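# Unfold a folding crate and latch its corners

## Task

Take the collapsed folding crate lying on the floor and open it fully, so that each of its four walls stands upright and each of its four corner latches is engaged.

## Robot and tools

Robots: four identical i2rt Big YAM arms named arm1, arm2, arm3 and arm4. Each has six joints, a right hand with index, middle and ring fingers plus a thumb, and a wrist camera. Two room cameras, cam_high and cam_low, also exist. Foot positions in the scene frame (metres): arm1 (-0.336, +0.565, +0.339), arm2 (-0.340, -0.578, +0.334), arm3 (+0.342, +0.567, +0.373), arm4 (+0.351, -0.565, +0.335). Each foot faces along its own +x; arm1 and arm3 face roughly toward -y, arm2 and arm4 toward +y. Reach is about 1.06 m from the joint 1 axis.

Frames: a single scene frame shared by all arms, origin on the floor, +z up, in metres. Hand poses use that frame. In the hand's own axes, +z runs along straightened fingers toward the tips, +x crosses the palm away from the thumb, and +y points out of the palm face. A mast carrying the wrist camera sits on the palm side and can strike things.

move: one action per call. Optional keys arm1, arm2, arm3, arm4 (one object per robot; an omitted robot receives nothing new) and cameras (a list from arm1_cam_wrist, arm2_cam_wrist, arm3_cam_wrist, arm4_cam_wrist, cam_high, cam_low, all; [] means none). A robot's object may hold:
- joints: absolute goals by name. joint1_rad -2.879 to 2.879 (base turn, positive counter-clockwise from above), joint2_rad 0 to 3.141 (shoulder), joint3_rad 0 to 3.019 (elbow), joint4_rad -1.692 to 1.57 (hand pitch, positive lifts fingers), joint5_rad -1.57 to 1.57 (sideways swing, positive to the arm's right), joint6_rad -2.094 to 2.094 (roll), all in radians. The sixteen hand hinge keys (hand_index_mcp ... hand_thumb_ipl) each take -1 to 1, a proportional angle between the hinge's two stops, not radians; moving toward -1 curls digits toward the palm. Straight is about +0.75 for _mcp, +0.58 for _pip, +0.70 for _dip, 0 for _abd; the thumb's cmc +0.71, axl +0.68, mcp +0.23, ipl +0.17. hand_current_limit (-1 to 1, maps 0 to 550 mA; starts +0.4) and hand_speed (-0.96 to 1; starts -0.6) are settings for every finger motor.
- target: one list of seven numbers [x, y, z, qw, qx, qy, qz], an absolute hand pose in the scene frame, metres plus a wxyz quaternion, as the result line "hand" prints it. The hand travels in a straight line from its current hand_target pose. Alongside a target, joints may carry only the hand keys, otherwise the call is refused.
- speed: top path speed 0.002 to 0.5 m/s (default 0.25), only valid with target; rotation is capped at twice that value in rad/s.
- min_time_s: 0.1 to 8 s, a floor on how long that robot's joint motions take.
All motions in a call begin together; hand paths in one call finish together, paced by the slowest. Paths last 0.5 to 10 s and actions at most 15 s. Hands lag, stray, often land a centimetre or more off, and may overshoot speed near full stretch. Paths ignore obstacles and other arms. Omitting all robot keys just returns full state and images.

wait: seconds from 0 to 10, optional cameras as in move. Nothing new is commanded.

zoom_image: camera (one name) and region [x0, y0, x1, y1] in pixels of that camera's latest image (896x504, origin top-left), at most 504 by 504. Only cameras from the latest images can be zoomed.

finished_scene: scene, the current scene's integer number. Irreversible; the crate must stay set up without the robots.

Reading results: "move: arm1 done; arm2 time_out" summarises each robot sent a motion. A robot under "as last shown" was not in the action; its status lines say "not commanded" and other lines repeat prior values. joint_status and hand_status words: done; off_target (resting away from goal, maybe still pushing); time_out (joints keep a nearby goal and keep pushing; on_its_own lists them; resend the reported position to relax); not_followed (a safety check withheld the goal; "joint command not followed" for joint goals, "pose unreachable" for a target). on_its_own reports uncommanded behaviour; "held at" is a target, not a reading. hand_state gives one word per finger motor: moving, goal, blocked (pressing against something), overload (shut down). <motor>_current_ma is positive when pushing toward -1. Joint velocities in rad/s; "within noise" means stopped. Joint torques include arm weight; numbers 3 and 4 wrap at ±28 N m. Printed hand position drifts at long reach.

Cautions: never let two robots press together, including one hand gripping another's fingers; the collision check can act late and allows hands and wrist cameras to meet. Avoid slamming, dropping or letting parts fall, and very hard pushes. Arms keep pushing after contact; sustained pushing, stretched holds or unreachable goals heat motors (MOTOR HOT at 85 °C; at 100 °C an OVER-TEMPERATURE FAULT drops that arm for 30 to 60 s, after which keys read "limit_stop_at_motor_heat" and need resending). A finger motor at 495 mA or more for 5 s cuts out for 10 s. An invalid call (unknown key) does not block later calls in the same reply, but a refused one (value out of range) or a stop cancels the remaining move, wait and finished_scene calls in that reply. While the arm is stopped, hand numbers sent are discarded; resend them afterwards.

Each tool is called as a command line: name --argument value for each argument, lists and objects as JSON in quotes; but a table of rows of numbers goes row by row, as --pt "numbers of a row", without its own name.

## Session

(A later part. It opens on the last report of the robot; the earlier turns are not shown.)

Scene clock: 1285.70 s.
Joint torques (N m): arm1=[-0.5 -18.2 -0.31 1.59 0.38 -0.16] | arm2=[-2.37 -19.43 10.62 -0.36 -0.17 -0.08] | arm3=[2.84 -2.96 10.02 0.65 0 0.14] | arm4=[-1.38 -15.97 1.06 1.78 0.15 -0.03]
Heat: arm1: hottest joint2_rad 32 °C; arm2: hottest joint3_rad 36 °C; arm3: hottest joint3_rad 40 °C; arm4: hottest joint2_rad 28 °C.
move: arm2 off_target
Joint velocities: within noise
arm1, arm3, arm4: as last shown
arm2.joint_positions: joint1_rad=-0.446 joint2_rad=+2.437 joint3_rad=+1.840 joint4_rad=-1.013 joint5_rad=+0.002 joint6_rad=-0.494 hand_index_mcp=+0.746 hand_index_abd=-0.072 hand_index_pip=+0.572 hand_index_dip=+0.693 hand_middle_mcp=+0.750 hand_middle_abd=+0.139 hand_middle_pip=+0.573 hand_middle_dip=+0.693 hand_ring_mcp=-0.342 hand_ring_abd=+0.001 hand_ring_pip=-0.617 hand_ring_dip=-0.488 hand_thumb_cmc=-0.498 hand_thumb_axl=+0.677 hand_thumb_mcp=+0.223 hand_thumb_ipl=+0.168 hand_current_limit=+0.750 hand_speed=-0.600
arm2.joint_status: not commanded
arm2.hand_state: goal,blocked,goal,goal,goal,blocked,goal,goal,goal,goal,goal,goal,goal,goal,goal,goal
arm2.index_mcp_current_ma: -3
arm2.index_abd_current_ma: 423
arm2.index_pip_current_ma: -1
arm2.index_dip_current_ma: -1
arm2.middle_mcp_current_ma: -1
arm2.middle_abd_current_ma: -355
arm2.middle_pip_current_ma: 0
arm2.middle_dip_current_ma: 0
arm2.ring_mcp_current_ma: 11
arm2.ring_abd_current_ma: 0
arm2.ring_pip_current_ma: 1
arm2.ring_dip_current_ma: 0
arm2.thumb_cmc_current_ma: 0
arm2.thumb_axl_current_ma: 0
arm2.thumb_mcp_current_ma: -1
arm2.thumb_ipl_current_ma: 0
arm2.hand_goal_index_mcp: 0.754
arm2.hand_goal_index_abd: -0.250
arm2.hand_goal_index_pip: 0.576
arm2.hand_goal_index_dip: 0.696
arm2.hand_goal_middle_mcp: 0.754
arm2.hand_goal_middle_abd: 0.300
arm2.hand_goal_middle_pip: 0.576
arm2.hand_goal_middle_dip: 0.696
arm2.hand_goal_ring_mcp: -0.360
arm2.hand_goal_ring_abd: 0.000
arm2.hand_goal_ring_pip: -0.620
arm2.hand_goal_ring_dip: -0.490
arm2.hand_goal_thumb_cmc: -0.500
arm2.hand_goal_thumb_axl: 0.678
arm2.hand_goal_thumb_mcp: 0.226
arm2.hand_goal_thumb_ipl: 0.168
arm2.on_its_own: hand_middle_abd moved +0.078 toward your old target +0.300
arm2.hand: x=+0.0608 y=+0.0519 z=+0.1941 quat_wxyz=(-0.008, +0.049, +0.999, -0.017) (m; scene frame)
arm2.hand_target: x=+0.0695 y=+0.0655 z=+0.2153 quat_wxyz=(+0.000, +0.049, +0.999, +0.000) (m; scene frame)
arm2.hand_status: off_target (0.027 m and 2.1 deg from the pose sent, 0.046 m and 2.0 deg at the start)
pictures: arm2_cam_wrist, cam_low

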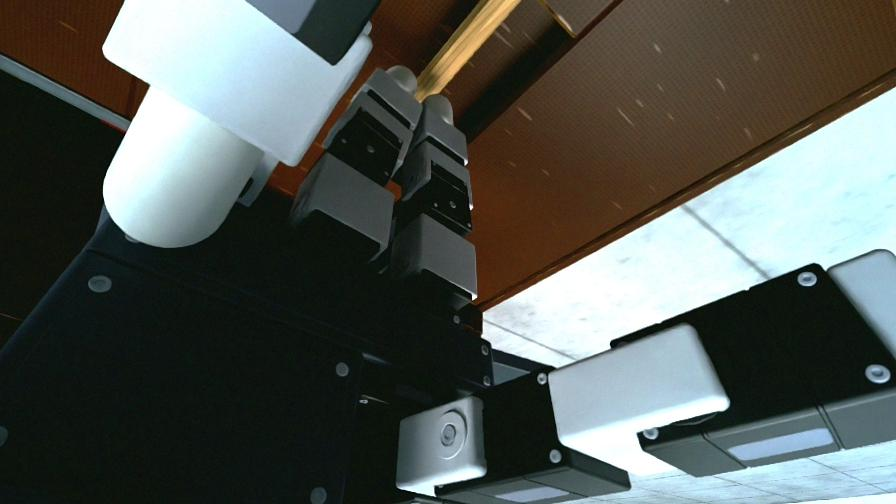

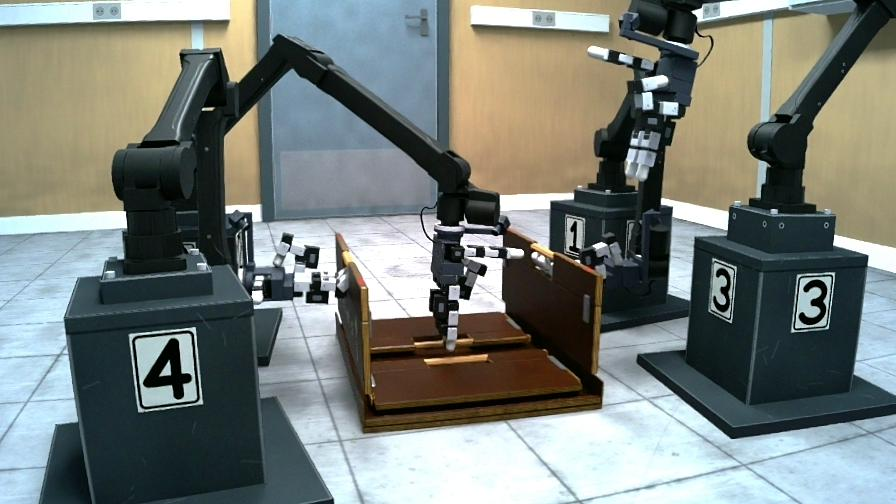

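move --arm2 '{"target": [0.07, 0.03, 0.30, 0.0, 0.0488, 0.9988, 0.0], "speed": 0.2, "joints": {"hand_index_abd": 0.0, "hand_middle_abd": 0.0}}'

move --arm2 '{"target": [0.065, -0.022, 0.25, 0.0, 0.7408, 0.6717, 0.0], "speed": 0.4, "joints": {"hand_index_dip": 0.044, "hand_middle_dip": 0.044}}' --cameras '["cam_low", "cam_high", "arm2_cam_wrist"]'

zoom_image --camera "cam_high" --region '[420, 260, 500, 325]'

zoom_image --camera "arm2_cam_wrist" --region '[300, 0, 500, 160]'

Scene clock: 1326.03 s.
Joint torques (N m): arm1=[-0.44 -18.2 -0.32 1.59 0.38 -0.15] | arm2=[-2.96 -17.08 7.88 -0.12 -0.17 -0.23] | arm3=[2.78 -2.9 10.02 0.66 -0.01 0.14] | arm4=[-1.49 -16.03 1.05 1.76 0.14 -0.03]
Heat: arm1: hottest joint2_rad 32 °C; arm2: hottest joint3_rad 39 °C; arm3: hottest joint3_rad 40 °C; arm4: hottest joint2_rad 28 °C.
move: arm2 off_target
Joint velocities: within noise
arm1.joint_positions: joint1_rad=+1.139 joint2_rad=+2.634 joint3_rad=+0.947 joint4_rad=+1.563 joint5_rad=+1.384 joint6_rad=+0.125 hand_index_mcp=+0.775 hand_index_abd=-0.003 hand_index_pip=+0.586 hand_index_dip=-0.031 hand_middle_mcp=+0.762 hand_middle_abd=-0.005 hand_middle_pip=+0.585 hand_middle_dip=-0.011 hand_ring_mcp=-0.358 hand_ring_abd=+0.001 hand_ring_pip=-0.620 hand_ring_dip=-0.487 hand_thumb_cmc=+0.721 hand_thumb_axl=+0.677 hand_thumb_mcp=+0.226 hand_thumb_ipl=+0.168 hand_current_limit=+0.750 hand_speed=-0.600
arm1.joint_status: not commanded
arm1.hand_state: blocked,goal,goal,goal,goal,goal,goal,blocked,goal,goal,goal,goal,goal,goal,goal,goal
arm1.index_mcp_current_ma: 10
arm1.index_abd_current_ma: 0
arm1.index_pip_current_ma: 2
arm1.index_dip_current_ma: 7
arm1.middle_mcp_current_ma: 2
arm1.middle_abd_current_ma: 0
arm1.middle_pip_current_ma: 2
arm1.middle_dip_current_ma: 28
arm1.ring_mcp_current_ma: 0
arm1.ring_abd_current_ma: 0
arm1.ring_pip_current_ma: 0
arm1.ring_dip_current_ma: 0
arm1.thumb_cmc_current_ma: 1
arm1.thumb_axl_current_ma: 0
arm1.thumb_mcp_current_ma: 0
arm1.thumb_ipl_current_ma: 0
arm1.hand_goal_index_mcp: 0.754
arm1.hand_goal_index_abd: 0.000
arm1.hand_goal_index_pip: 0.576
arm1.hand_goal_index_dip: -0.050
arm1.hand_goal_middle_mcp: 0.754
arm1.hand_goal_middle_abd: 0.000
arm1.hand_goal_middle_pip: 0.576
arm1.hand_goal_middle_dip: -0.050
arm1.hand_goal_ring_mcp: -0.360
arm1.hand_goal_ring_abd: 0.000
arm1.hand_goal_ring_pip: -0.620
arm1.hand_goal_ring_dip: -0.490
arm1.hand_goal_thumb_cmc: 0.714
arm1.hand_goal_thumb_axl: 0.678
arm1.hand_goal_thumb_mcp: 0.226
arm1.hand_goal_thumb_ipl: 0.168
arm1.hand: x=+0.0271 y=+0.2825 z=+0.2877 quat_wxyz=(+0.698, +0.715, -0.032, -0.026) (m; scene frame)
arm1.hand_target: x=+0.0202 y=+0.2781 z=+0.2889 quat_wxyz=(+0.698, +0.714, -0.037, -0.035) (m; scene frame)
arm1.hand_status: not commanded
arm2.joint_positions: joint1_rad=-0.474 joint2_rad=+2.227 joint3_rad=+1.774 joint4_rad=-1.094 joint5_rad=+0.001 joint6_rad=-0.511 hand_index_mcp=+0.749 hand_index_abd=-0.002 hand_index_pip=+0.573 hand_index_dip=+0.693 hand_middle_mcp=+0.750 hand_middle_abd=+0.003 hand_middle_pip=+0.573 hand_middle_dip=+0.693 hand_ring_mcp=-0.343 hand_ring_abd=+0.001 hand_ring_pip=-0.617 hand_ring_dip=-0.488 hand_thumb_cmc=-0.498 hand_thumb_axl=+0.677 hand_thumb_mcp=+0.223 hand_thumb_ipl=+0.168 hand_current_limit=+0.750 hand_speed=-0.600
arm2.joint_status: all done
arm2.hand_state: goal,goal,goal,goal,goal,goal,goal,goal,goal,goal,goal,goal,goal,goal,goal,goal
arm2.index_mcp_current_ma: -1
arm2.index_abd_current_ma: 0
arm2.index_pip_current_ma: 0
arm2.index_dip_current_ma: 0
arm2.middle_mcp_current_ma: -1
arm2.middle_abd_current_ma: 0
arm2.middle_pip_current_ma: 0
arm2.middle_dip_current_ma: 0
arm2.ring_mcp_current_ma: 10
arm2.ring_abd_current_ma: 0
arm2.ring_pip_current_ma: 1
arm2.ring_dip_current_ma: 0
arm2.thumb_cmc_current_ma: 0
arm2.thumb_axl_current_ma: 0
arm2.thumb_mcp_current_ma: -1
arm2.thumb_ipl_current_ma: 0
arm2.hand_goal_index_mcp: 0.754
arm2.hand_goal_index_abd: 0.000
arm2.hand_goal_index_pip: 0.576
arm2.hand_goal_index_dip: 0.696
arm2.hand_goal_middle_mcp: 0.754
arm2.hand_goal_middle_abd: 0.000
arm2.hand_goal_middle_pip: 0.576
arm2.hand_goal_middle_dip: 0.696
arm2.hand_goal_ring_mcp: -0.360
arm2.hand_goal_ring_abd: 0.000
arm2.hand_goal_ring_pip: -0.620
arm2.hand_goal_ring_dip: -0.490
arm2.hand_goal_thumb_cmc: -0.500
arm2.hand_goal_thumb_axl: 0.678
arm2.hand_goal_thumb_mcp: 0.226
arm2.hand_goal_thumb_ipl: 0.168
arm2.hand: x=+0.0736 y=+0.0376 z=+0.3119 quat_wxyz=(+0.009, +0.055, +0.998, +0.010) (m; scene frame)
arm2.hand_target: x=+0.0699 y=+0.0300 z=+0.3001 quat_wxyz=(+0.000, +0.049, +0.999, +0.000) (m; scene frame)
arm2.hand_status: off_target (0.015 m and 1.7 deg from the pose sent, 0.109 m and 2.1 deg at the start)
arm3, arm4: as last shown
pictures: none

Scene clock: 1329.13 s.
Joint torques (N m): arm1=[-0.56 -18.2 -0.34 1.59 0.37 -0.15] | arm2=[-1.49 -16.09 12.52 -0.47 0.42 0.12] | arm3=[2.84 -2.9 10.03 0.65 -0.01 0.14] | arm4=[-1.61 -16.03 1.09 1.83 0.13 -0.04]
Heat: arm1: hottest joint2_rad 32 °C; arm2: hottest joint3_rad 39 °C; arm3: hottest joint3_rad 40 °C; arm4: hottest joint2_rad 28 °C.
move: arm2 off_target
Joint velocities: arm1=[within noise] | arm2=[within noise] | arm3=[within noise] | arm4=[-0.005 0.005 -0.002 -0.002 -0.081 0.154]
arm1, arm3, arm4: as last shown
arm2.joint_positions: joint1_rad=-0.365 joint2_rad=+2.325 joint3_rad=+1.784 joint4_rad=-1.047 joint5_rad=-0.006 joint6_rad=+1.149 hand_index_mcp=+0.749 hand_index_abd=-0.002 hand_index_pip=+0.574 hand_index_dip=+0.047 hand_middle_mcp=+0.750 hand_middle_abd=+0.002 hand_middle_pip=+0.573 hand_middle_dip=+0.048 hand_ring_mcp=-0.343 hand_ring_abd=+0.001 hand_ring_pip=-0.617 hand_ring_dip=-0.488 hand_thumb_cmc=-0.498 hand_thumb_axl=+0.677 hand_thumb_mcp=+0.223 hand_thumb_ipl=+0.168 hand_current_limit=+0.750 hand_speed=-0.600
arm2.joint_status: all done
arm2.hand_state: goal,goal,goal,goal,goal,goal,goal,goal,goal,goal,goal,goal,goal,goal,goal,goal
arm2.index_mcp_current_ma: -1
arm2.index_abd_current_ma: 0
arm2.index_pip_current_ma: 0
arm2.index_dip_current_ma: 1
arm2.middle_mcp_current_ma: -1
arm2.middle_abd_current_ma: 0
arm2.middle_pip_current_ma: 0
arm2.middle_dip_current_ma: 1
arm2.ring_mcp_current_ma: 10
arm2.ring_abd_current_ma: 0
arm2.ring_pip_current_ma: 1
arm2.ring_dip_current_ma: 0
arm2.thumb_cmc_current_ma: 0
arm2.thumb_axl_current_ma: 0
arm2.thumb_mcp_current_ma: -1
arm2.thumb_ipl_current_ma: 0
arm2.hand_goal_index_mcp: 0.754
arm2.hand_goal_index_abd: 0.000
arm2.hand_goal_index_pip: 0.576
arm2.hand_goal_index_dip: 0.044
arm2.hand_goal_middle_mcp: 0.754
arm2.hand_goal_middle_abd: 0.000
arm2.hand_goal_middle_pip: 0.576
arm2.hand_goal_middle_dip: 0.044
arm2.hand_goal_ring_mcp: -0.360
arm2.hand_goal_ring_abd: 0.000
arm2.hand_goal_ring_pip: -0.620
arm2.hand_goal_ring_dip: -0.490
arm2.hand_goal_thumb_cmc: -0.500
arm2.hand_goal_thumb_axl: 0.678
arm2.hand_goal_thumb_mcp: 0.226
arm2.hand_goal_thumb_ipl: 0.168
arm2.hand: x=+0.0623 y=-0.0378 z=+0.2504 quat_wxyz=(+0.000, +0.738, +0.675, -0.008) (m; scene frame)
arm2.hand_target: x=+0.0645 y=-0.0226 z=+0.2502 quat_wxyz=(+0.000, +0.741, +0.672, +0.001) (m; scene frame)
arm2.hand_status: off_target (0.016 m and 1.0 deg from the pose sent, 0.086 m and 89.3 deg at the start)
pictures: arm2_cam_wrist, cam_high, cam_low

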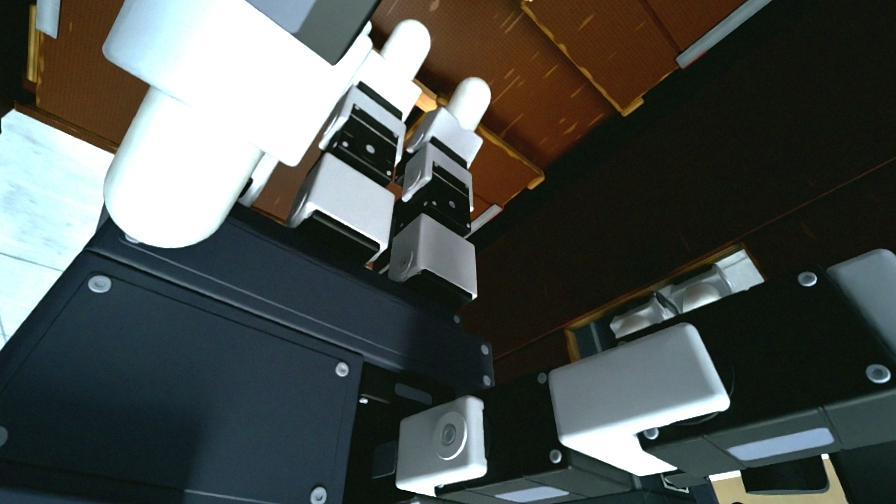

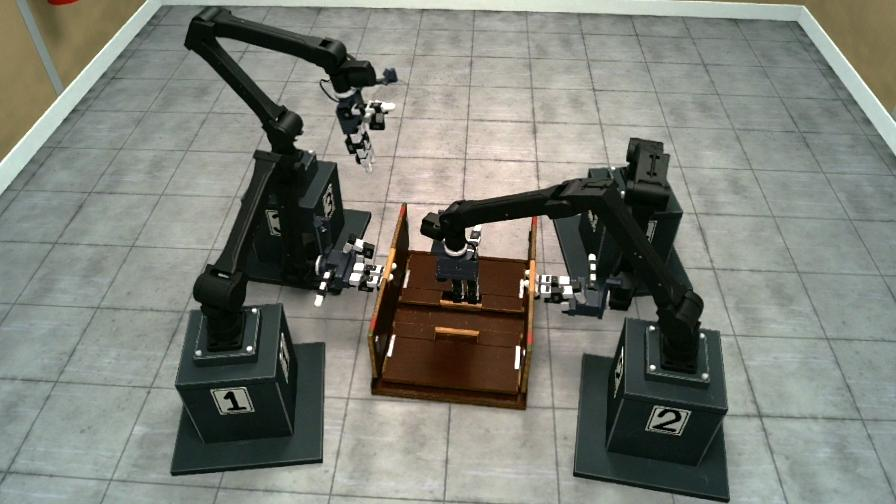

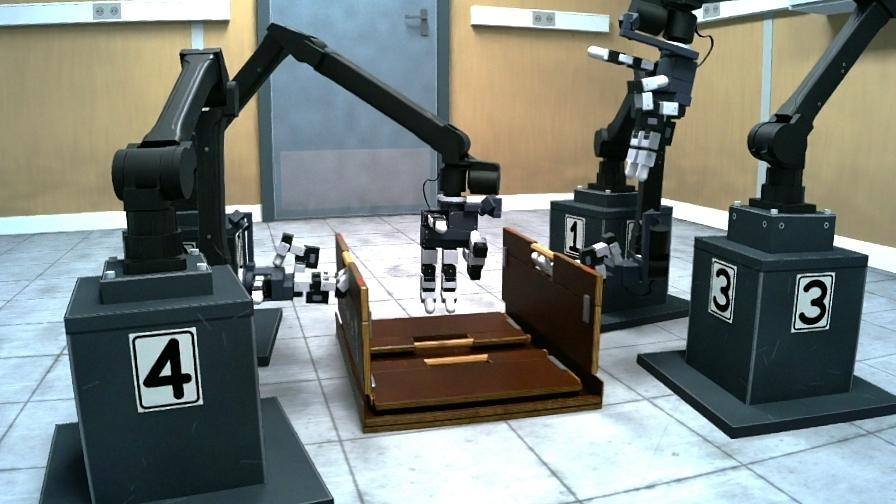

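Scaled by 6.300.

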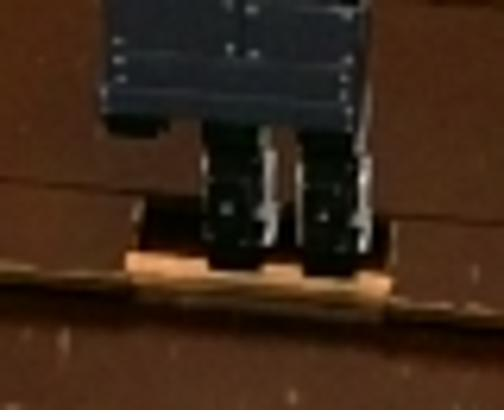

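Scaled by 2.520.

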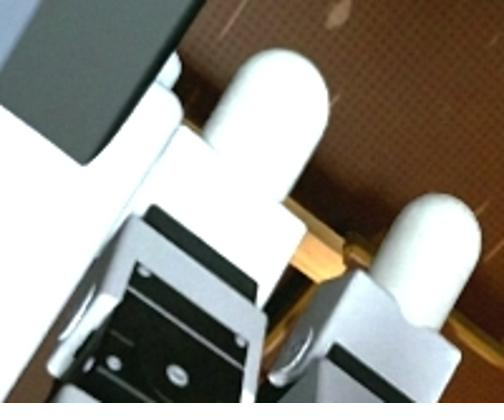

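move --arm2 '{"target": [0.057, -0.028, 0.165, 0.0, 0.7408, 0.6717, 0.0], "speed": 0.1}' --cameras '["cam_high", "cam_low", "arm2_cam_wrist"]'

zoom_image --camera "cam_high" --region '[420, 260, 500, 325]'

zoom_image --camera "arm2_cam_wrist" --region '[300, 0, 500, 160]'

zoom_image --camera "cam_low" --region '[400, 300, 520, 390]'

Scene clock: 1335.57 s.
Joint torques (N m): arm1=[-0.44 -18.2 -0.31 1.62 0.38 -0.16] | arm2=[-1.2 -16.56 9.05 0.29 0.42 0.13] | arm3=[2.84 -2.9 10.02 0.66 0 0.14] | arm4=[-1.38 -16.03 1.07 1.77 0.15 -0.04]
Heat: arm1: hottest joint2_rad 32 °C; arm2: hottest joint3_rad 39 °C; arm3: hottest joint3_rad 40 °C; arm4: hottest joint2_rad 28 °C.
move: arm2 off_target
Joint velocities: within noise
arm1, arm3, arm4: as last shown
arm2.joint_positions: joint1_rad=-0.360 joint2_rad=+2.444 joint3_rad=+1.784 joint4_rad=-0.915 joint5_rad=-0.006 joint6_rad=+1.156 hand_index_mcp=+0.749 hand_index_abd=-0.002 hand_index_pip=+0.574 hand_index_dip=+0.047 hand_middle_mcp=+0.750 hand_middle_abd=+0.002 hand_middle_pip=+0.573 hand_middle_dip=+0.048 hand_ring_mcp=-0.343 hand_ring_abd=+0.001 hand_ring_pip=-0.617 hand_ring_dip=-0.488 hand_thumb_cmc=-0.498 hand_thumb_axl=+0.677 hand_thumb_mcp=+0.223 hand_thumb_ipl=+0.168 hand_current_limit=+0.750 hand_speed=-0.600
arm2.joint_status: not commanded
arm2.hand_state: goal,goal,goal,goal,goal,goal,goal,goal,goal,goal,goal,goal,goal,goal,goal,goal
arm2.index_mcp_current_ma: -1
arm2.index_abd_current_ma: 0
arm2.index_pip_current_ma: 0
arm2.index_dip_current_ma: 1
arm2.middle_mcp_current_ma: -1
arm2.middle_abd_current_ma: 0
arm2.middle_pip_current_ma: 0
arm2.middle_dip_current_ma: 1
arm2.ring_mcp_current_ma: 10
arm2.ring_abd_current_ma: 0
arm2.ring_pip_current_ma: 1
arm2.ring_dip_current_ma: 0
arm2.thumb_cmc_current_ma: 0
arm2.thumb_axl_current_ma: 0
arm2.thumb_mcp_current_ma: -1
arm2.thumb_ipl_current_ma: 0
arm2.hand_goal_index_mcp: 0.754
arm2.hand_goal_index_abd: 0.000
arm2.hand_goal_index_pip: 0.576
arm2.hand_goal_index_dip: 0.044
arm2.hand_goal_middle_mcp: 0.754
arm2.hand_goal_middle_abd: 0.000
arm2.hand_goal_middle_pip: 0.576
arm2.hand_goal_middle_dip: 0.044
arm2.hand_goal_ring_mcp: -0.360
arm2.hand_goal_ring_abd: 0.000
arm2.hand_goal_ring_pip: -0.620
arm2.hand_goal_ring_dip: -0.490
arm2.hand_goal_thumb_cmc: -0.500
arm2.hand_goal_thumb_axl: 0.678
arm2.hand_goal_thumb_mcp: 0.226
arm2.hand_goal_thumb_ipl: 0.168
arm2.hand: x=+0.0608 y=-0.0334 z=+0.1754 quat_wxyz=(-0.002, +0.739, +0.674, -0.001) (m; scene frame)
arm2.hand_target: x=+0.0568 y=-0.0282 z=+0.1653 quat_wxyz=(+0.000, +0.741, +0.672, +0.000) (m; scene frame)
arm2.hand_status: off_target (0.012 m and 0.4 deg from the pose sent, 0.086 m and 1.0 deg at the start)
pictures: arm2_cam_wrist, cam_high, cam_low

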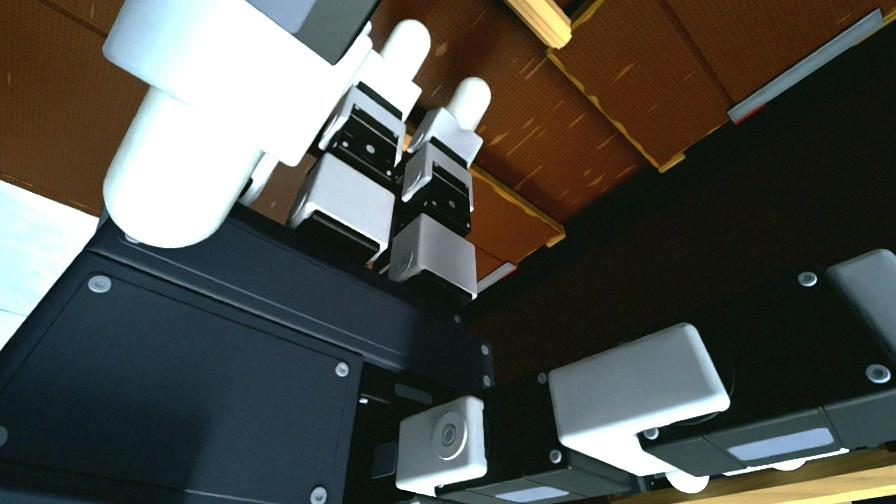

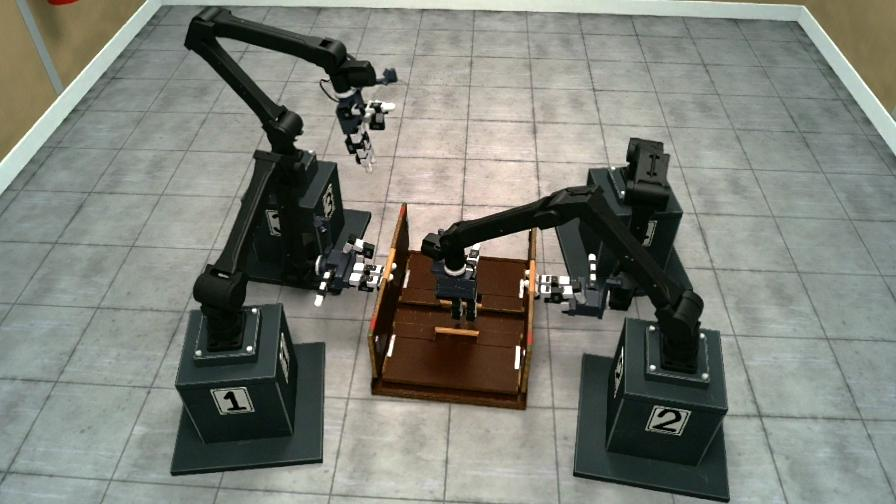

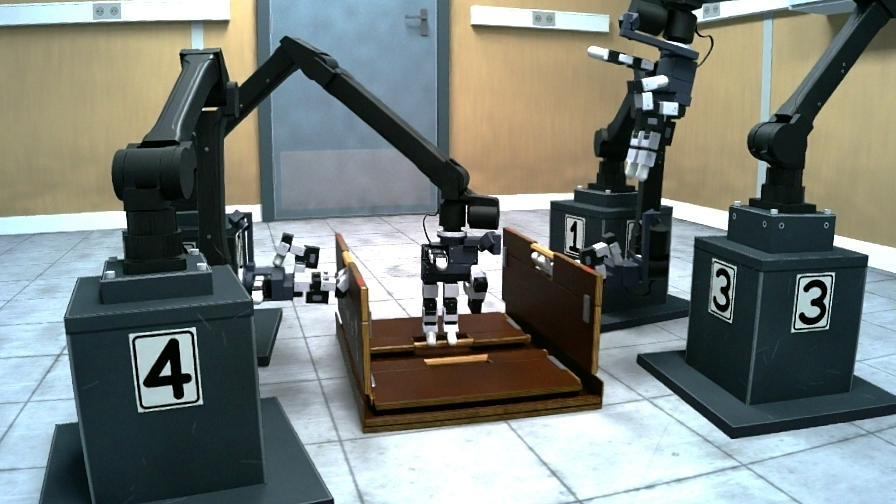

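Scaled by 6.300.

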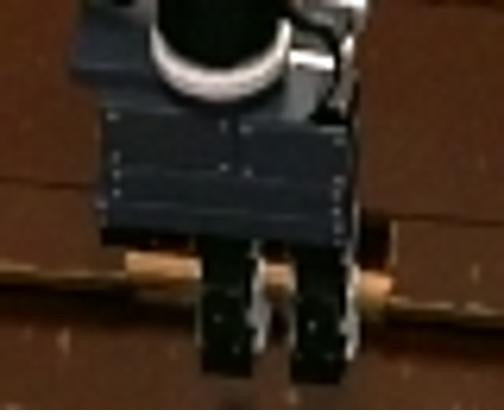

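Scaled by 2.520.

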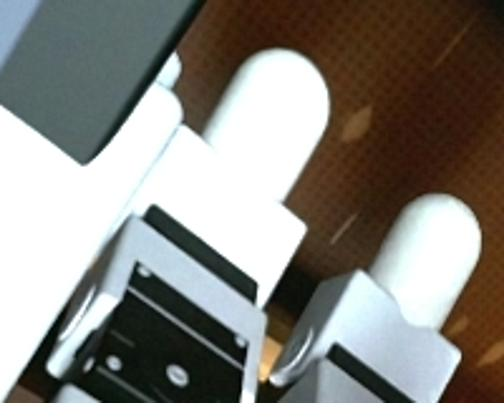

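Scaled by 4.200.

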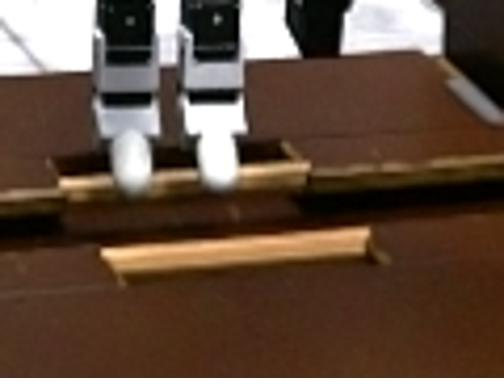

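move --arm2 '{"target": [0.052, -0.010, 0.135, 0.0, 0.7408, 0.6717, 0.0], "speed": 0.08}' --cameras '["cam_high", "cam_low", "arm2_cam_wrist"]'

zoom_image --camera "cam_high" --region '[420, 260, 500, 325]'

zoom_image --camera "cam_low" --region '[400, 300, 520, 390]'

Scene clock: 1364.80 s.
Joint torques (N m): arm1=[-0.44 -18.26 -0.29 1.59 0.37 -0.16] | arm2=[-1.55 -16.5 11.12 0.02 0.3 0.15] | arm3=[2.78 -2.84 10.02 0.65 0 0.14] | arm4=[-1.49 -16.15 1.1 1.78 0.14 -0.04]
Heat: arm1: hottest joint2_rad 32 °C; arm2: hottest joint3_rad 38 °C; arm3: hottest joint3_rad 40 °C; arm4: hottest joint2_rad 29 °C.
move: arm2 off_target
Joint velocities: within noise
arm1, arm3: as last shown
arm2.joint_positions: joint1_rad=-0.340 joint2_rad=+2.521 joint3_rad=+1.833 joint4_rad=-0.905 joint5_rad=-0.004 joint6_rad=+1.175 hand_index_mcp=+0.752 hand_index_abd=-0.002 hand_index_pip=+0.574 hand_index_dip=+0.047 hand_middle_mcp=+0.755 hand_middle_abd=-0.001 hand_middle_pip=+0.579 hand_middle_dip=+0.047 hand_ring_mcp=-0.343 hand_ring_abd=+0.001 hand_ring_pip=-0.617 hand_ring_dip=-0.488 hand_thumb_cmc=-0.498 hand_thumb_axl=+0.677 hand_thumb_mcp=+0.223 hand_thumb_ipl=+0.168 hand_current_limit=+0.750 hand_speed=-0.600
arm2.joint_status: not commanded
arm2.hand_state: goal,goal,goal,goal,goal,goal,goal,goal,goal,goal,goal,goal,goal,goal,goal,goal
arm2.index_mcp_current_ma: 0
arm2.index_abd_current_ma: 0
arm2.index_pip_current_ma: 0
arm2.index_dip_current_ma: 1
arm2.middle_mcp_current_ma: 0
arm2.middle_abd_current_ma: 0
arm2.middle_pip_current_ma: 0
arm2.middle_dip_current_ma: 1
arm2.ring_mcp_current_ma: 10
arm2.ring_abd_current_ma: 0
arm2.ring_pip_current_ma: 1
arm2.ring_dip_current_ma: 0
arm2.thumb_cmc_current_ma: 0
arm2.thumb_axl_current_ma: 0
arm2.thumb_mcp_current_ma: -1
arm2.thumb_ipl_current_ma: 0
arm2.hand_goal_index_mcp: 0.754
arm2.hand_goal_index_abd: 0.000
arm2.hand_goal_index_pip: 0.576
arm2.hand_goal_index_dip: 0.044
arm2.hand_goal_middle_mcp: 0.754
arm2.hand_goal_middle_abd: 0.000
arm2.hand_goal_middle_pip: 0.576
arm2.hand_goal_middle_dip: 0.044
arm2.hand_goal_ring_mcp: -0.360
arm2.hand_goal_ring_abd: 0.000
arm2.hand_goal_ring_pip: -0.620
arm2.hand_goal_ring_dip: -0.490
arm2.hand_goal_thumb_cmc: -0.500
arm2.hand_goal_thumb_axl: 0.678
arm2.hand_goal_thumb_mcp: 0.226
arm2.hand_goal_thumb_ipl: 0.168
arm2.hand: x=+0.0507 y=-0.0251 z=+0.1402 quat_wxyz=(+0.003, +0.738, +0.674, -0.009) (m; scene frame)
arm2.hand_target: x=+0.0516 y=-0.0105 z=+0.1354 quat_wxyz=(+0.000, +0.741, +0.672, +0.000) (m; scene frame)
arm2.hand_status: off_target (0.016 m and 1.2 deg from the pose sent, 0.047 m and 0.4 deg at the start)
arm4.joint_positions: joint1_rad=+1.244 joint2_rad=+2.613 joint3_rad=+0.931 joint4_rad=+1.550 joint5_rad=+1.458 joint6_rad=+0.120 hand_index_mcp=+0.795 hand_index_abd=+0.000 hand_index_pip=+0.606 hand_index_dip=-0.011 hand_middle_mcp=+0.765 hand_middle_abd=-0.001 hand_middle_pip=+0.612 hand_middle_dip=+0.048 hand_ring_mcp=-0.358 hand_ring_abd=+0.001 hand_ring_pip=-0.620 hand_ring_dip=-0.488 hand_thumb_cmc=+0.721 hand_thumb_axl=+0.677 hand_thumb_mcp=+0.224 hand_thumb_ipl=+0.168 hand_current_limit=+0.750 hand_speed=-0.600
arm4.joint_status: not commanded
arm4.hand_state: blocked,goal,blocked,blocked,goal,goal,blocked,blocked,goal,goal,goal,goal,goal,goal,goal,goal
arm4.index_mcp_current_ma: 38
arm4.index_abd_current_ma: 0
arm4.index_pip_current_ma: 19
arm4.index_dip_current_ma: 32
arm4.middle_mcp_current_ma: 4
arm4.middle_abd_current_ma: 0
arm4.middle_pip_current_ma: 27
arm4.middle_dip_current_ma: 46
arm4.ring_mcp_current_ma: 0
arm4.ring_abd_current_ma: 0
arm4.ring_pip_current_ma: 0
arm4.ring_dip_current_ma: 0
arm4.thumb_cmc_current_ma: 1
arm4.thumb_axl_current_ma: 0
arm4.thumb_mcp_current_ma: 0
arm4.thumb_ipl_current_ma: 0
arm4.hand_goal_index_mcp: 0.754
arm4.hand_goal_index_abd: 0.000
arm4.hand_goal_index_pip: 0.576
arm4.hand_goal_index_dip: -0.050
arm4.hand_goal_middle_mcp: 0.754
arm4.hand_goal_middle_abd: 0.000
arm4.hand_goal_middle_pip: 0.576
arm4.hand_goal_middle_dip: 0.000
arm4.hand_goal_ring_mcp: -0.360
arm4.hand_goal_ring_abd: 0.000
arm4.hand_goal_ring_pip: -0.620
arm4.hand_goal_ring_dip: -0.490
arm4.hand_goal_thumb_cmc: 0.714
arm4.hand_goal_thumb_axl: 0.678
arm4.hand_goal_thumb_mcp: 0.226
arm4.hand_goal_thumb_ipl: 0.168
arm4.hand: x=-0.0192 y=-0.3121 z=+0.2885 quat_wxyz=(+0.036, +0.023, +0.711, +0.702) (m; scene frame)
arm4.hand_target: x=-0.0159 y=-0.3052 z=+0.2860 quat_wxyz=(+0.035, +0.035, +0.710, +0.703) (m; scene frame)
arm4.hand_status: not commanded
pictures: arm2_cam_wrist, cam_high, cam_low

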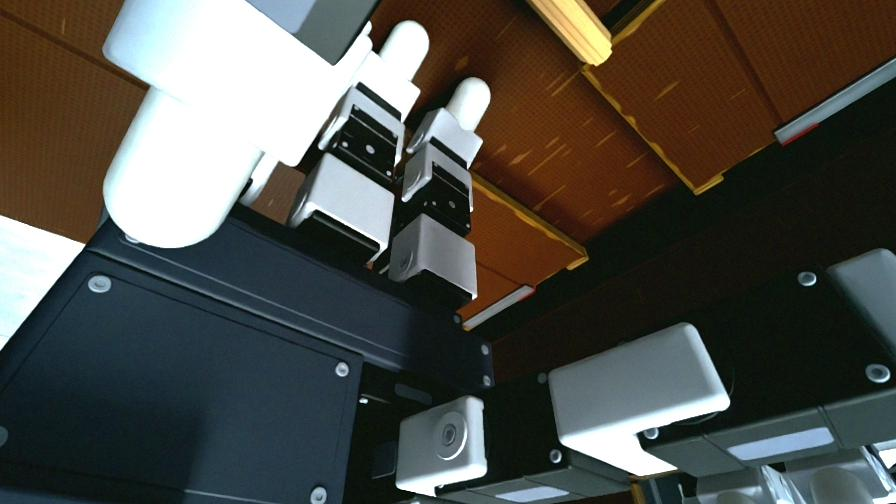

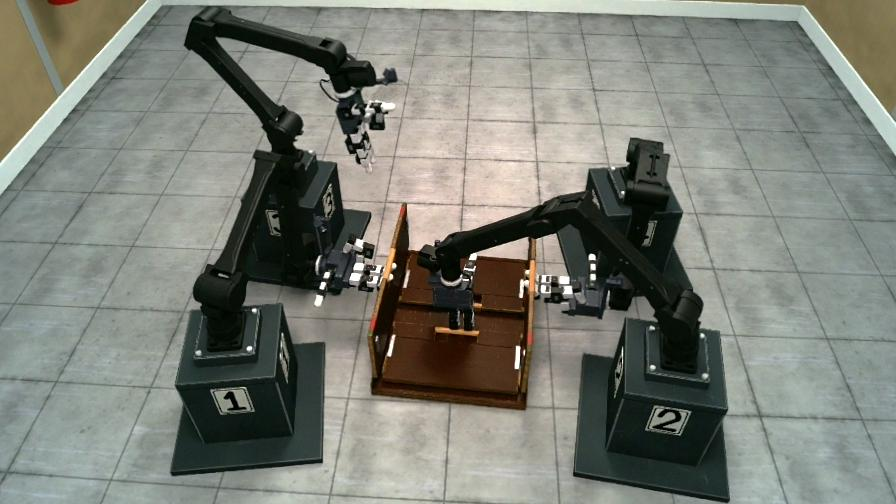

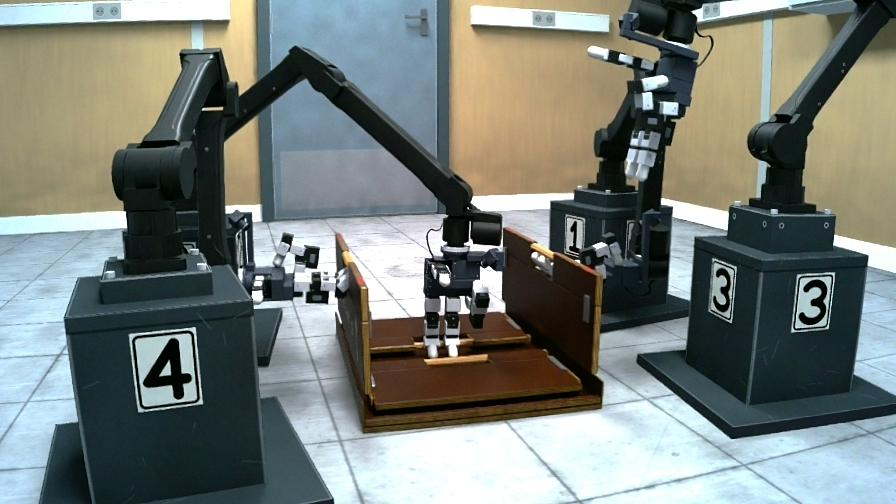

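Scaled by 6.300.

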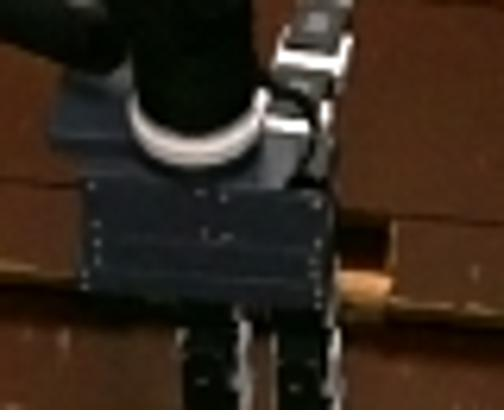

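Scaled by 4.200.

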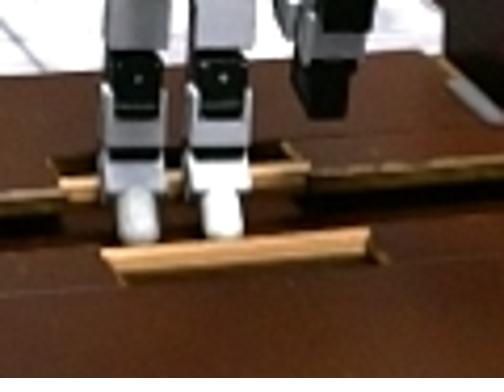

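move --arm2 '{"target": [0.088, 0.0, 0.138, 0.0, 0.7408, 0.6717, 0.0], "speed": 0.08}' --cameras '["cam_high", "cam_low", "arm2_cam_wrist"]'

zoom_image --camera "cam_low" --region '[400, 300, 520, 390]'

Scene clock: 1374.77 s.
Joint torques (N m): arm1=[-0.44 -18.26 -0.32 1.59 0.38 -0.15] | arm2=[-2.9 -17.08 11.86 -0.27 0.32 -0.23] | arm3=[2.78 -2.9 10.03 0.66 -0.01 0.14] | arm4=[-1.38 -16.03 1.05 1.81 0.14 -0.02]
Heat: arm1: hottest joint2_rad 32 °C; arm2: hottest joint3_rad 39 °C; arm3: hottest joint3_rad 40 °C; arm4: hottest joint2_rad 29 °C.
move: arm2 off_target
Joint velocities: within noise
arm1, arm3, arm4: as last shown
arm2.joint_positions: joint1_rad=-0.366 joint2_rad=+2.579 joint3_rad=+1.965 joint4_rad=-0.971 joint5_rad=-0.004 joint6_rad=+1.169 hand_index_mcp=+0.752 hand_index_abd=-0.002 hand_index_pip=+0.574 hand_index_dip=+0.047 hand_middle_mcp=+0.755 hand_middle_abd=-0.001 hand_middle_pip=+0.579 hand_middle_dip=+0.047 hand_ring_mcp=-0.343 hand_ring_abd=+0.001 hand_ring_pip=-0.617 hand_ring_dip=-0.488 hand_thumb_cmc=-0.498 hand_thumb_axl=+0.677 hand_thumb_mcp=+0.223 hand_thumb_ipl=+0.168 hand_current_limit=+0.750 hand_speed=-0.600
arm2.joint_status: not commanded
arm2.hand_state: goal,goal,goal,goal,goal,goal,goal,goal,goal,goal,goal,goal,goal,goal,goal,goal
arm2.index_mcp_current_ma: 0
arm2.index_abd_current_ma: 0
arm2.index_pip_current_ma: 0
arm2.index_dip_current_ma: 1
arm2.middle_mcp_current_ma: 0
arm2.middle_abd_current_ma: 0
arm2.middle_pip_current_ma: 0
arm2.middle_dip_current_ma: 1
arm2.ring_mcp_current_ma: 10
arm2.ring_abd_current_ma: 0
arm2.ring_pip_current_ma: 1
arm2.ring_dip_current_ma: 0
arm2.thumb_cmc_current_ma: 0
arm2.thumb_axl_current_ma: 0
arm2.thumb_mcp_current_ma: -1
arm2.thumb_ipl_current_ma: 0
arm2.hand_goal_index_mcp: 0.754
arm2.hand_goal_index_abd: 0.000
arm2.hand_goal_index_pip: 0.576
arm2.hand_goal_index_dip: 0.044
arm2.hand_goal_middle_mcp: 0.754
arm2.hand_goal_middle_abd: 0.000
arm2.hand_goal_middle_pip: 0.576
arm2.hand_goal_middle_dip: 0.044
arm2.hand_goal_ring_mcp: -0.360
arm2.hand_goal_ring_abd: 0.000
arm2.hand_goal_ring_pip: -0.620
arm2.hand_goal_ring_dip: -0.490
arm2.hand_goal_thumb_cmc: -0.500
arm2.hand_goal_thumb_axl: 0.678
arm2.hand_goal_thumb_mcp: 0.226
arm2.hand_goal_thumb_ipl: 0.168
arm2.hand: x=+0.0790 y=-0.0107 z=+0.1423 quat_wxyz=(+0.001, +0.745, +0.667, -0.006) (m; scene frame)
arm2.hand_target: x=+0.0877 y=-0.0007 z=+0.1383 quat_wxyz=(+0.000, +0.741, +0.672, +0.001) (m; scene frame)
arm2.hand_status: off_target (0.015 m and 1.0 deg from the pose sent, 0.045 m and 1.2 deg at the start)
pictures: arm2_cam_wrist, cam_high, cam_low

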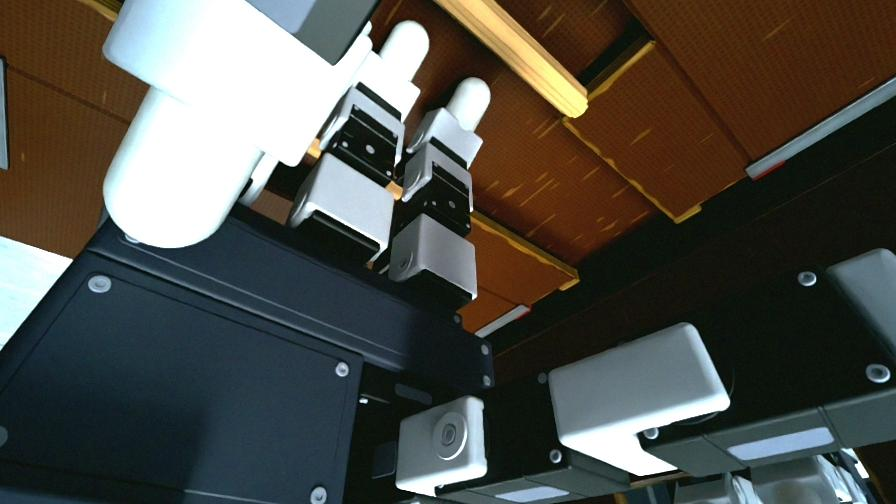

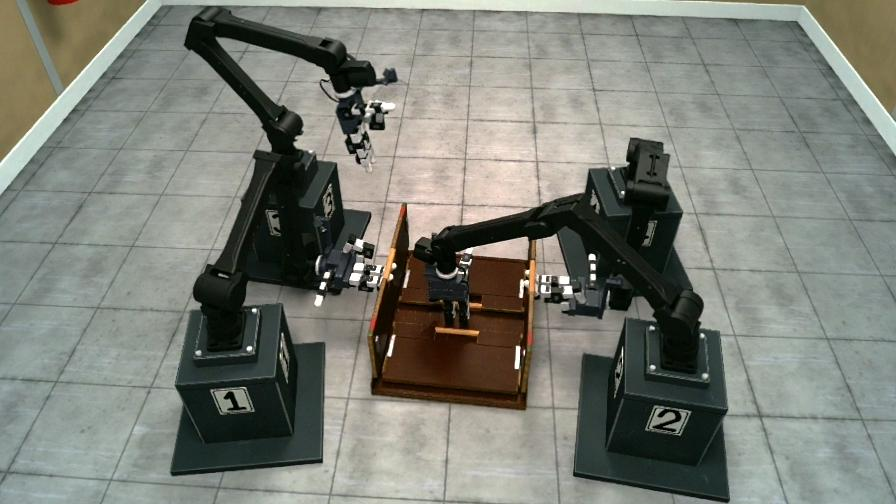

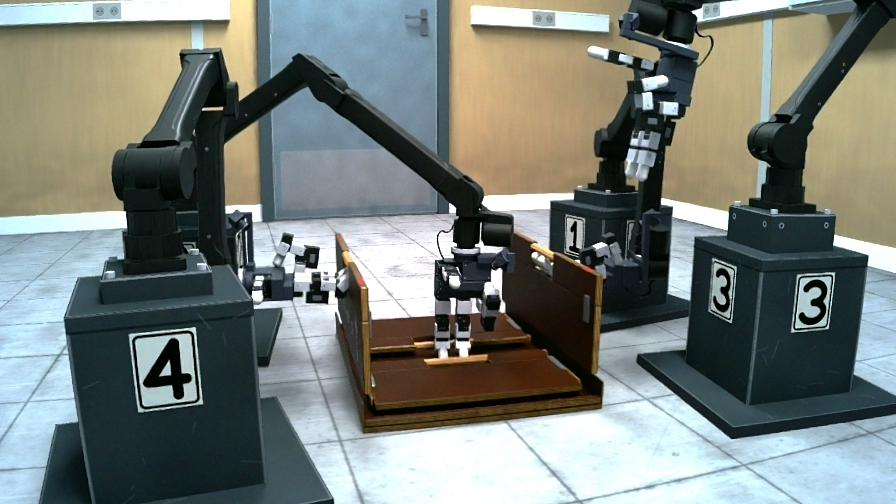

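Scaled by 4.200.

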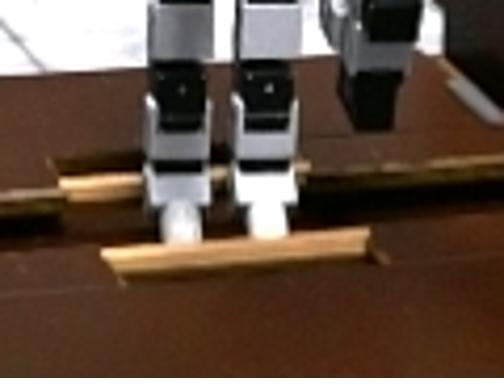

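move --arm2 '{"target": [0.112, 0.0, 0.140, 0.0, 0.7408, 0.6717, 0.0], "speed": 0.08}' --cameras '["cam_low", "arm2_cam_wrist"]'

zoom_image --camera "cam_low" --region '[400, 300, 520, 390]'

Scene clock: 1379.63 s.
Joint torques (N m): arm1=[-0.44 -18.2 -0.32 1.59 0.37 -0.16] | arm2=[-3.19 -17.44 12.18 -0.4 0.43 -0.23] | arm3=[2.78 -2.9 10.02 0.66 0 0.14] | arm4=[-1.44 -15.97 1.02 1.78 0.15 -0.03]
Heat: arm1: hottest joint2_rad 32 °C; arm2: hottest joint3_rad 39 °C; arm3: hottest joint3_rad 40 °C; arm4: hottest joint2_rad 29 °C.
move: arm2 off_target
Joint velocities: within noise
arm1, arm3, arm4: as last shown
arm2.joint_positions: joint1_rad=-0.389 joint2_rad=+2.609 joint3_rad=+2.034 joint4_rad=-1.011 joint5_rad=-0.006 joint6_rad=+1.140 hand_index_mcp=+0.756 hand_index_abd=-0.002 hand_index_pip=+0.578 hand_index_dip=+0.047 hand_middle_mcp=+0.759 hand_middle_abd=-0.001 hand_middle_pip=+0.581 hand_middle_dip=+0.047 hand_ring_mcp=-0.343 hand_ring_abd=+0.001 hand_ring_pip=-0.617 hand_ring_dip=-0.488 hand_thumb_cmc=-0.498 hand_thumb_axl=+0.677 hand_thumb_mcp=+0.223 hand_thumb_ipl=+0.168 hand_current_limit=+0.750 hand_speed=-0.600
arm2.joint_status: not commanded
arm2.hand_state: goal,goal,goal,goal,goal,goal,goal,goal,goal,goal,goal,goal,goal,goal,goal,goal
arm2.index_mcp_current_ma: 0
arm2.index_abd_current_ma: 0
arm2.index_pip_current_ma: 0
arm2.index_dip_current_ma: 1
arm2.middle_mcp_current_ma: 1
arm2.middle_abd_current_ma: 0
arm2.middle_pip_current_ma: 1
arm2.middle_dip_current_ma: 1
arm2.ring_mcp_current_ma: 10
arm2.ring_abd_current_ma: 0
arm2.ring_pip_current_ma: 1
arm2.ring_dip_current_ma: 0
arm2.thumb_cmc_current_ma: 0
arm2.thumb_axl_current_ma: 0
arm2.thumb_mcp_current_ma: -1
arm2.thumb_ipl_current_ma: 0
arm2.hand_goal_index_mcp: 0.754
arm2.hand_goal_index_abd: 0.000
arm2.hand_goal_index_pip: 0.576
arm2.hand_goal_index_dip: 0.044
arm2.hand_goal_middle_mcp: 0.754
arm2.hand_goal_middle_abd: 0.000
arm2.hand_goal_middle_pip: 0.576
arm2.hand_goal_middle_dip: 0.044
arm2.hand_goal_ring_mcp: -0.360
arm2.hand_goal_ring_abd: 0.000
arm2.hand_goal_ring_pip: -0.620
arm2.hand_goal_ring_dip: -0.490
arm2.hand_goal_thumb_cmc: -0.500
arm2.hand_goal_thumb_axl: 0.678
arm2.hand_goal_thumb_mcp: 0.226
arm2.hand_goal_thumb_ipl: 0.168
arm2.hand: x=+0.0987 y=-0.0072 z=+0.1440 quat_wxyz=(+0.000, +0.743, +0.669, -0.007) (m; scene frame)
arm2.hand_target: x=+0.1115 y=-0.0007 z=+0.1403 quat_wxyz=(+0.000, +0.741, +0.672, +0.001) (m; scene frame)
arm2.hand_status: off_target (0.016 m and 0.8 deg from the pose sent, 0.035 m and 1.0 deg at the start)
pictures: arm2_cam_wrist, cam_low

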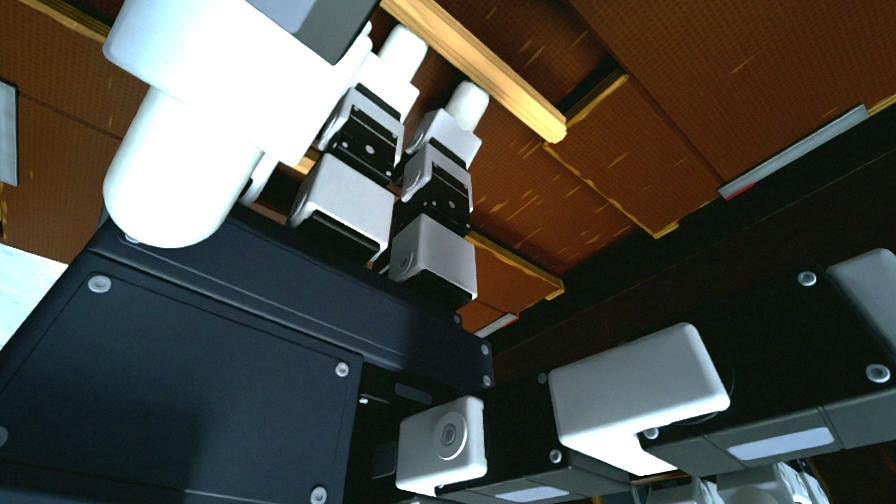

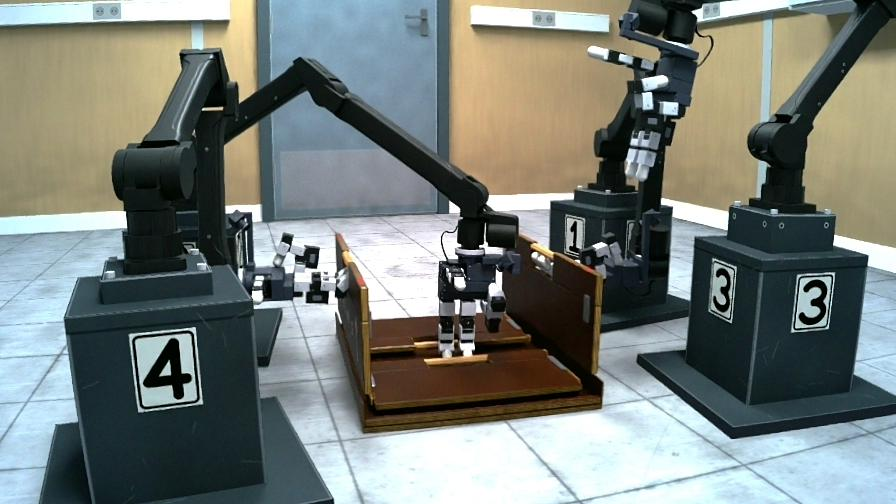

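Scaled by 4.200.

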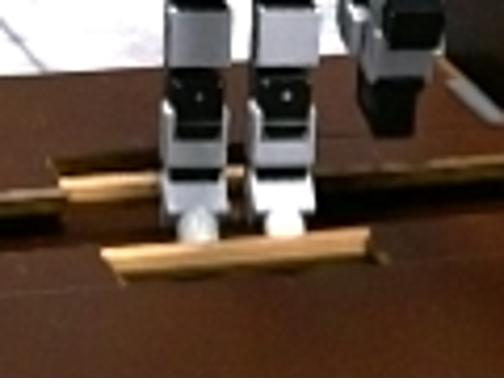

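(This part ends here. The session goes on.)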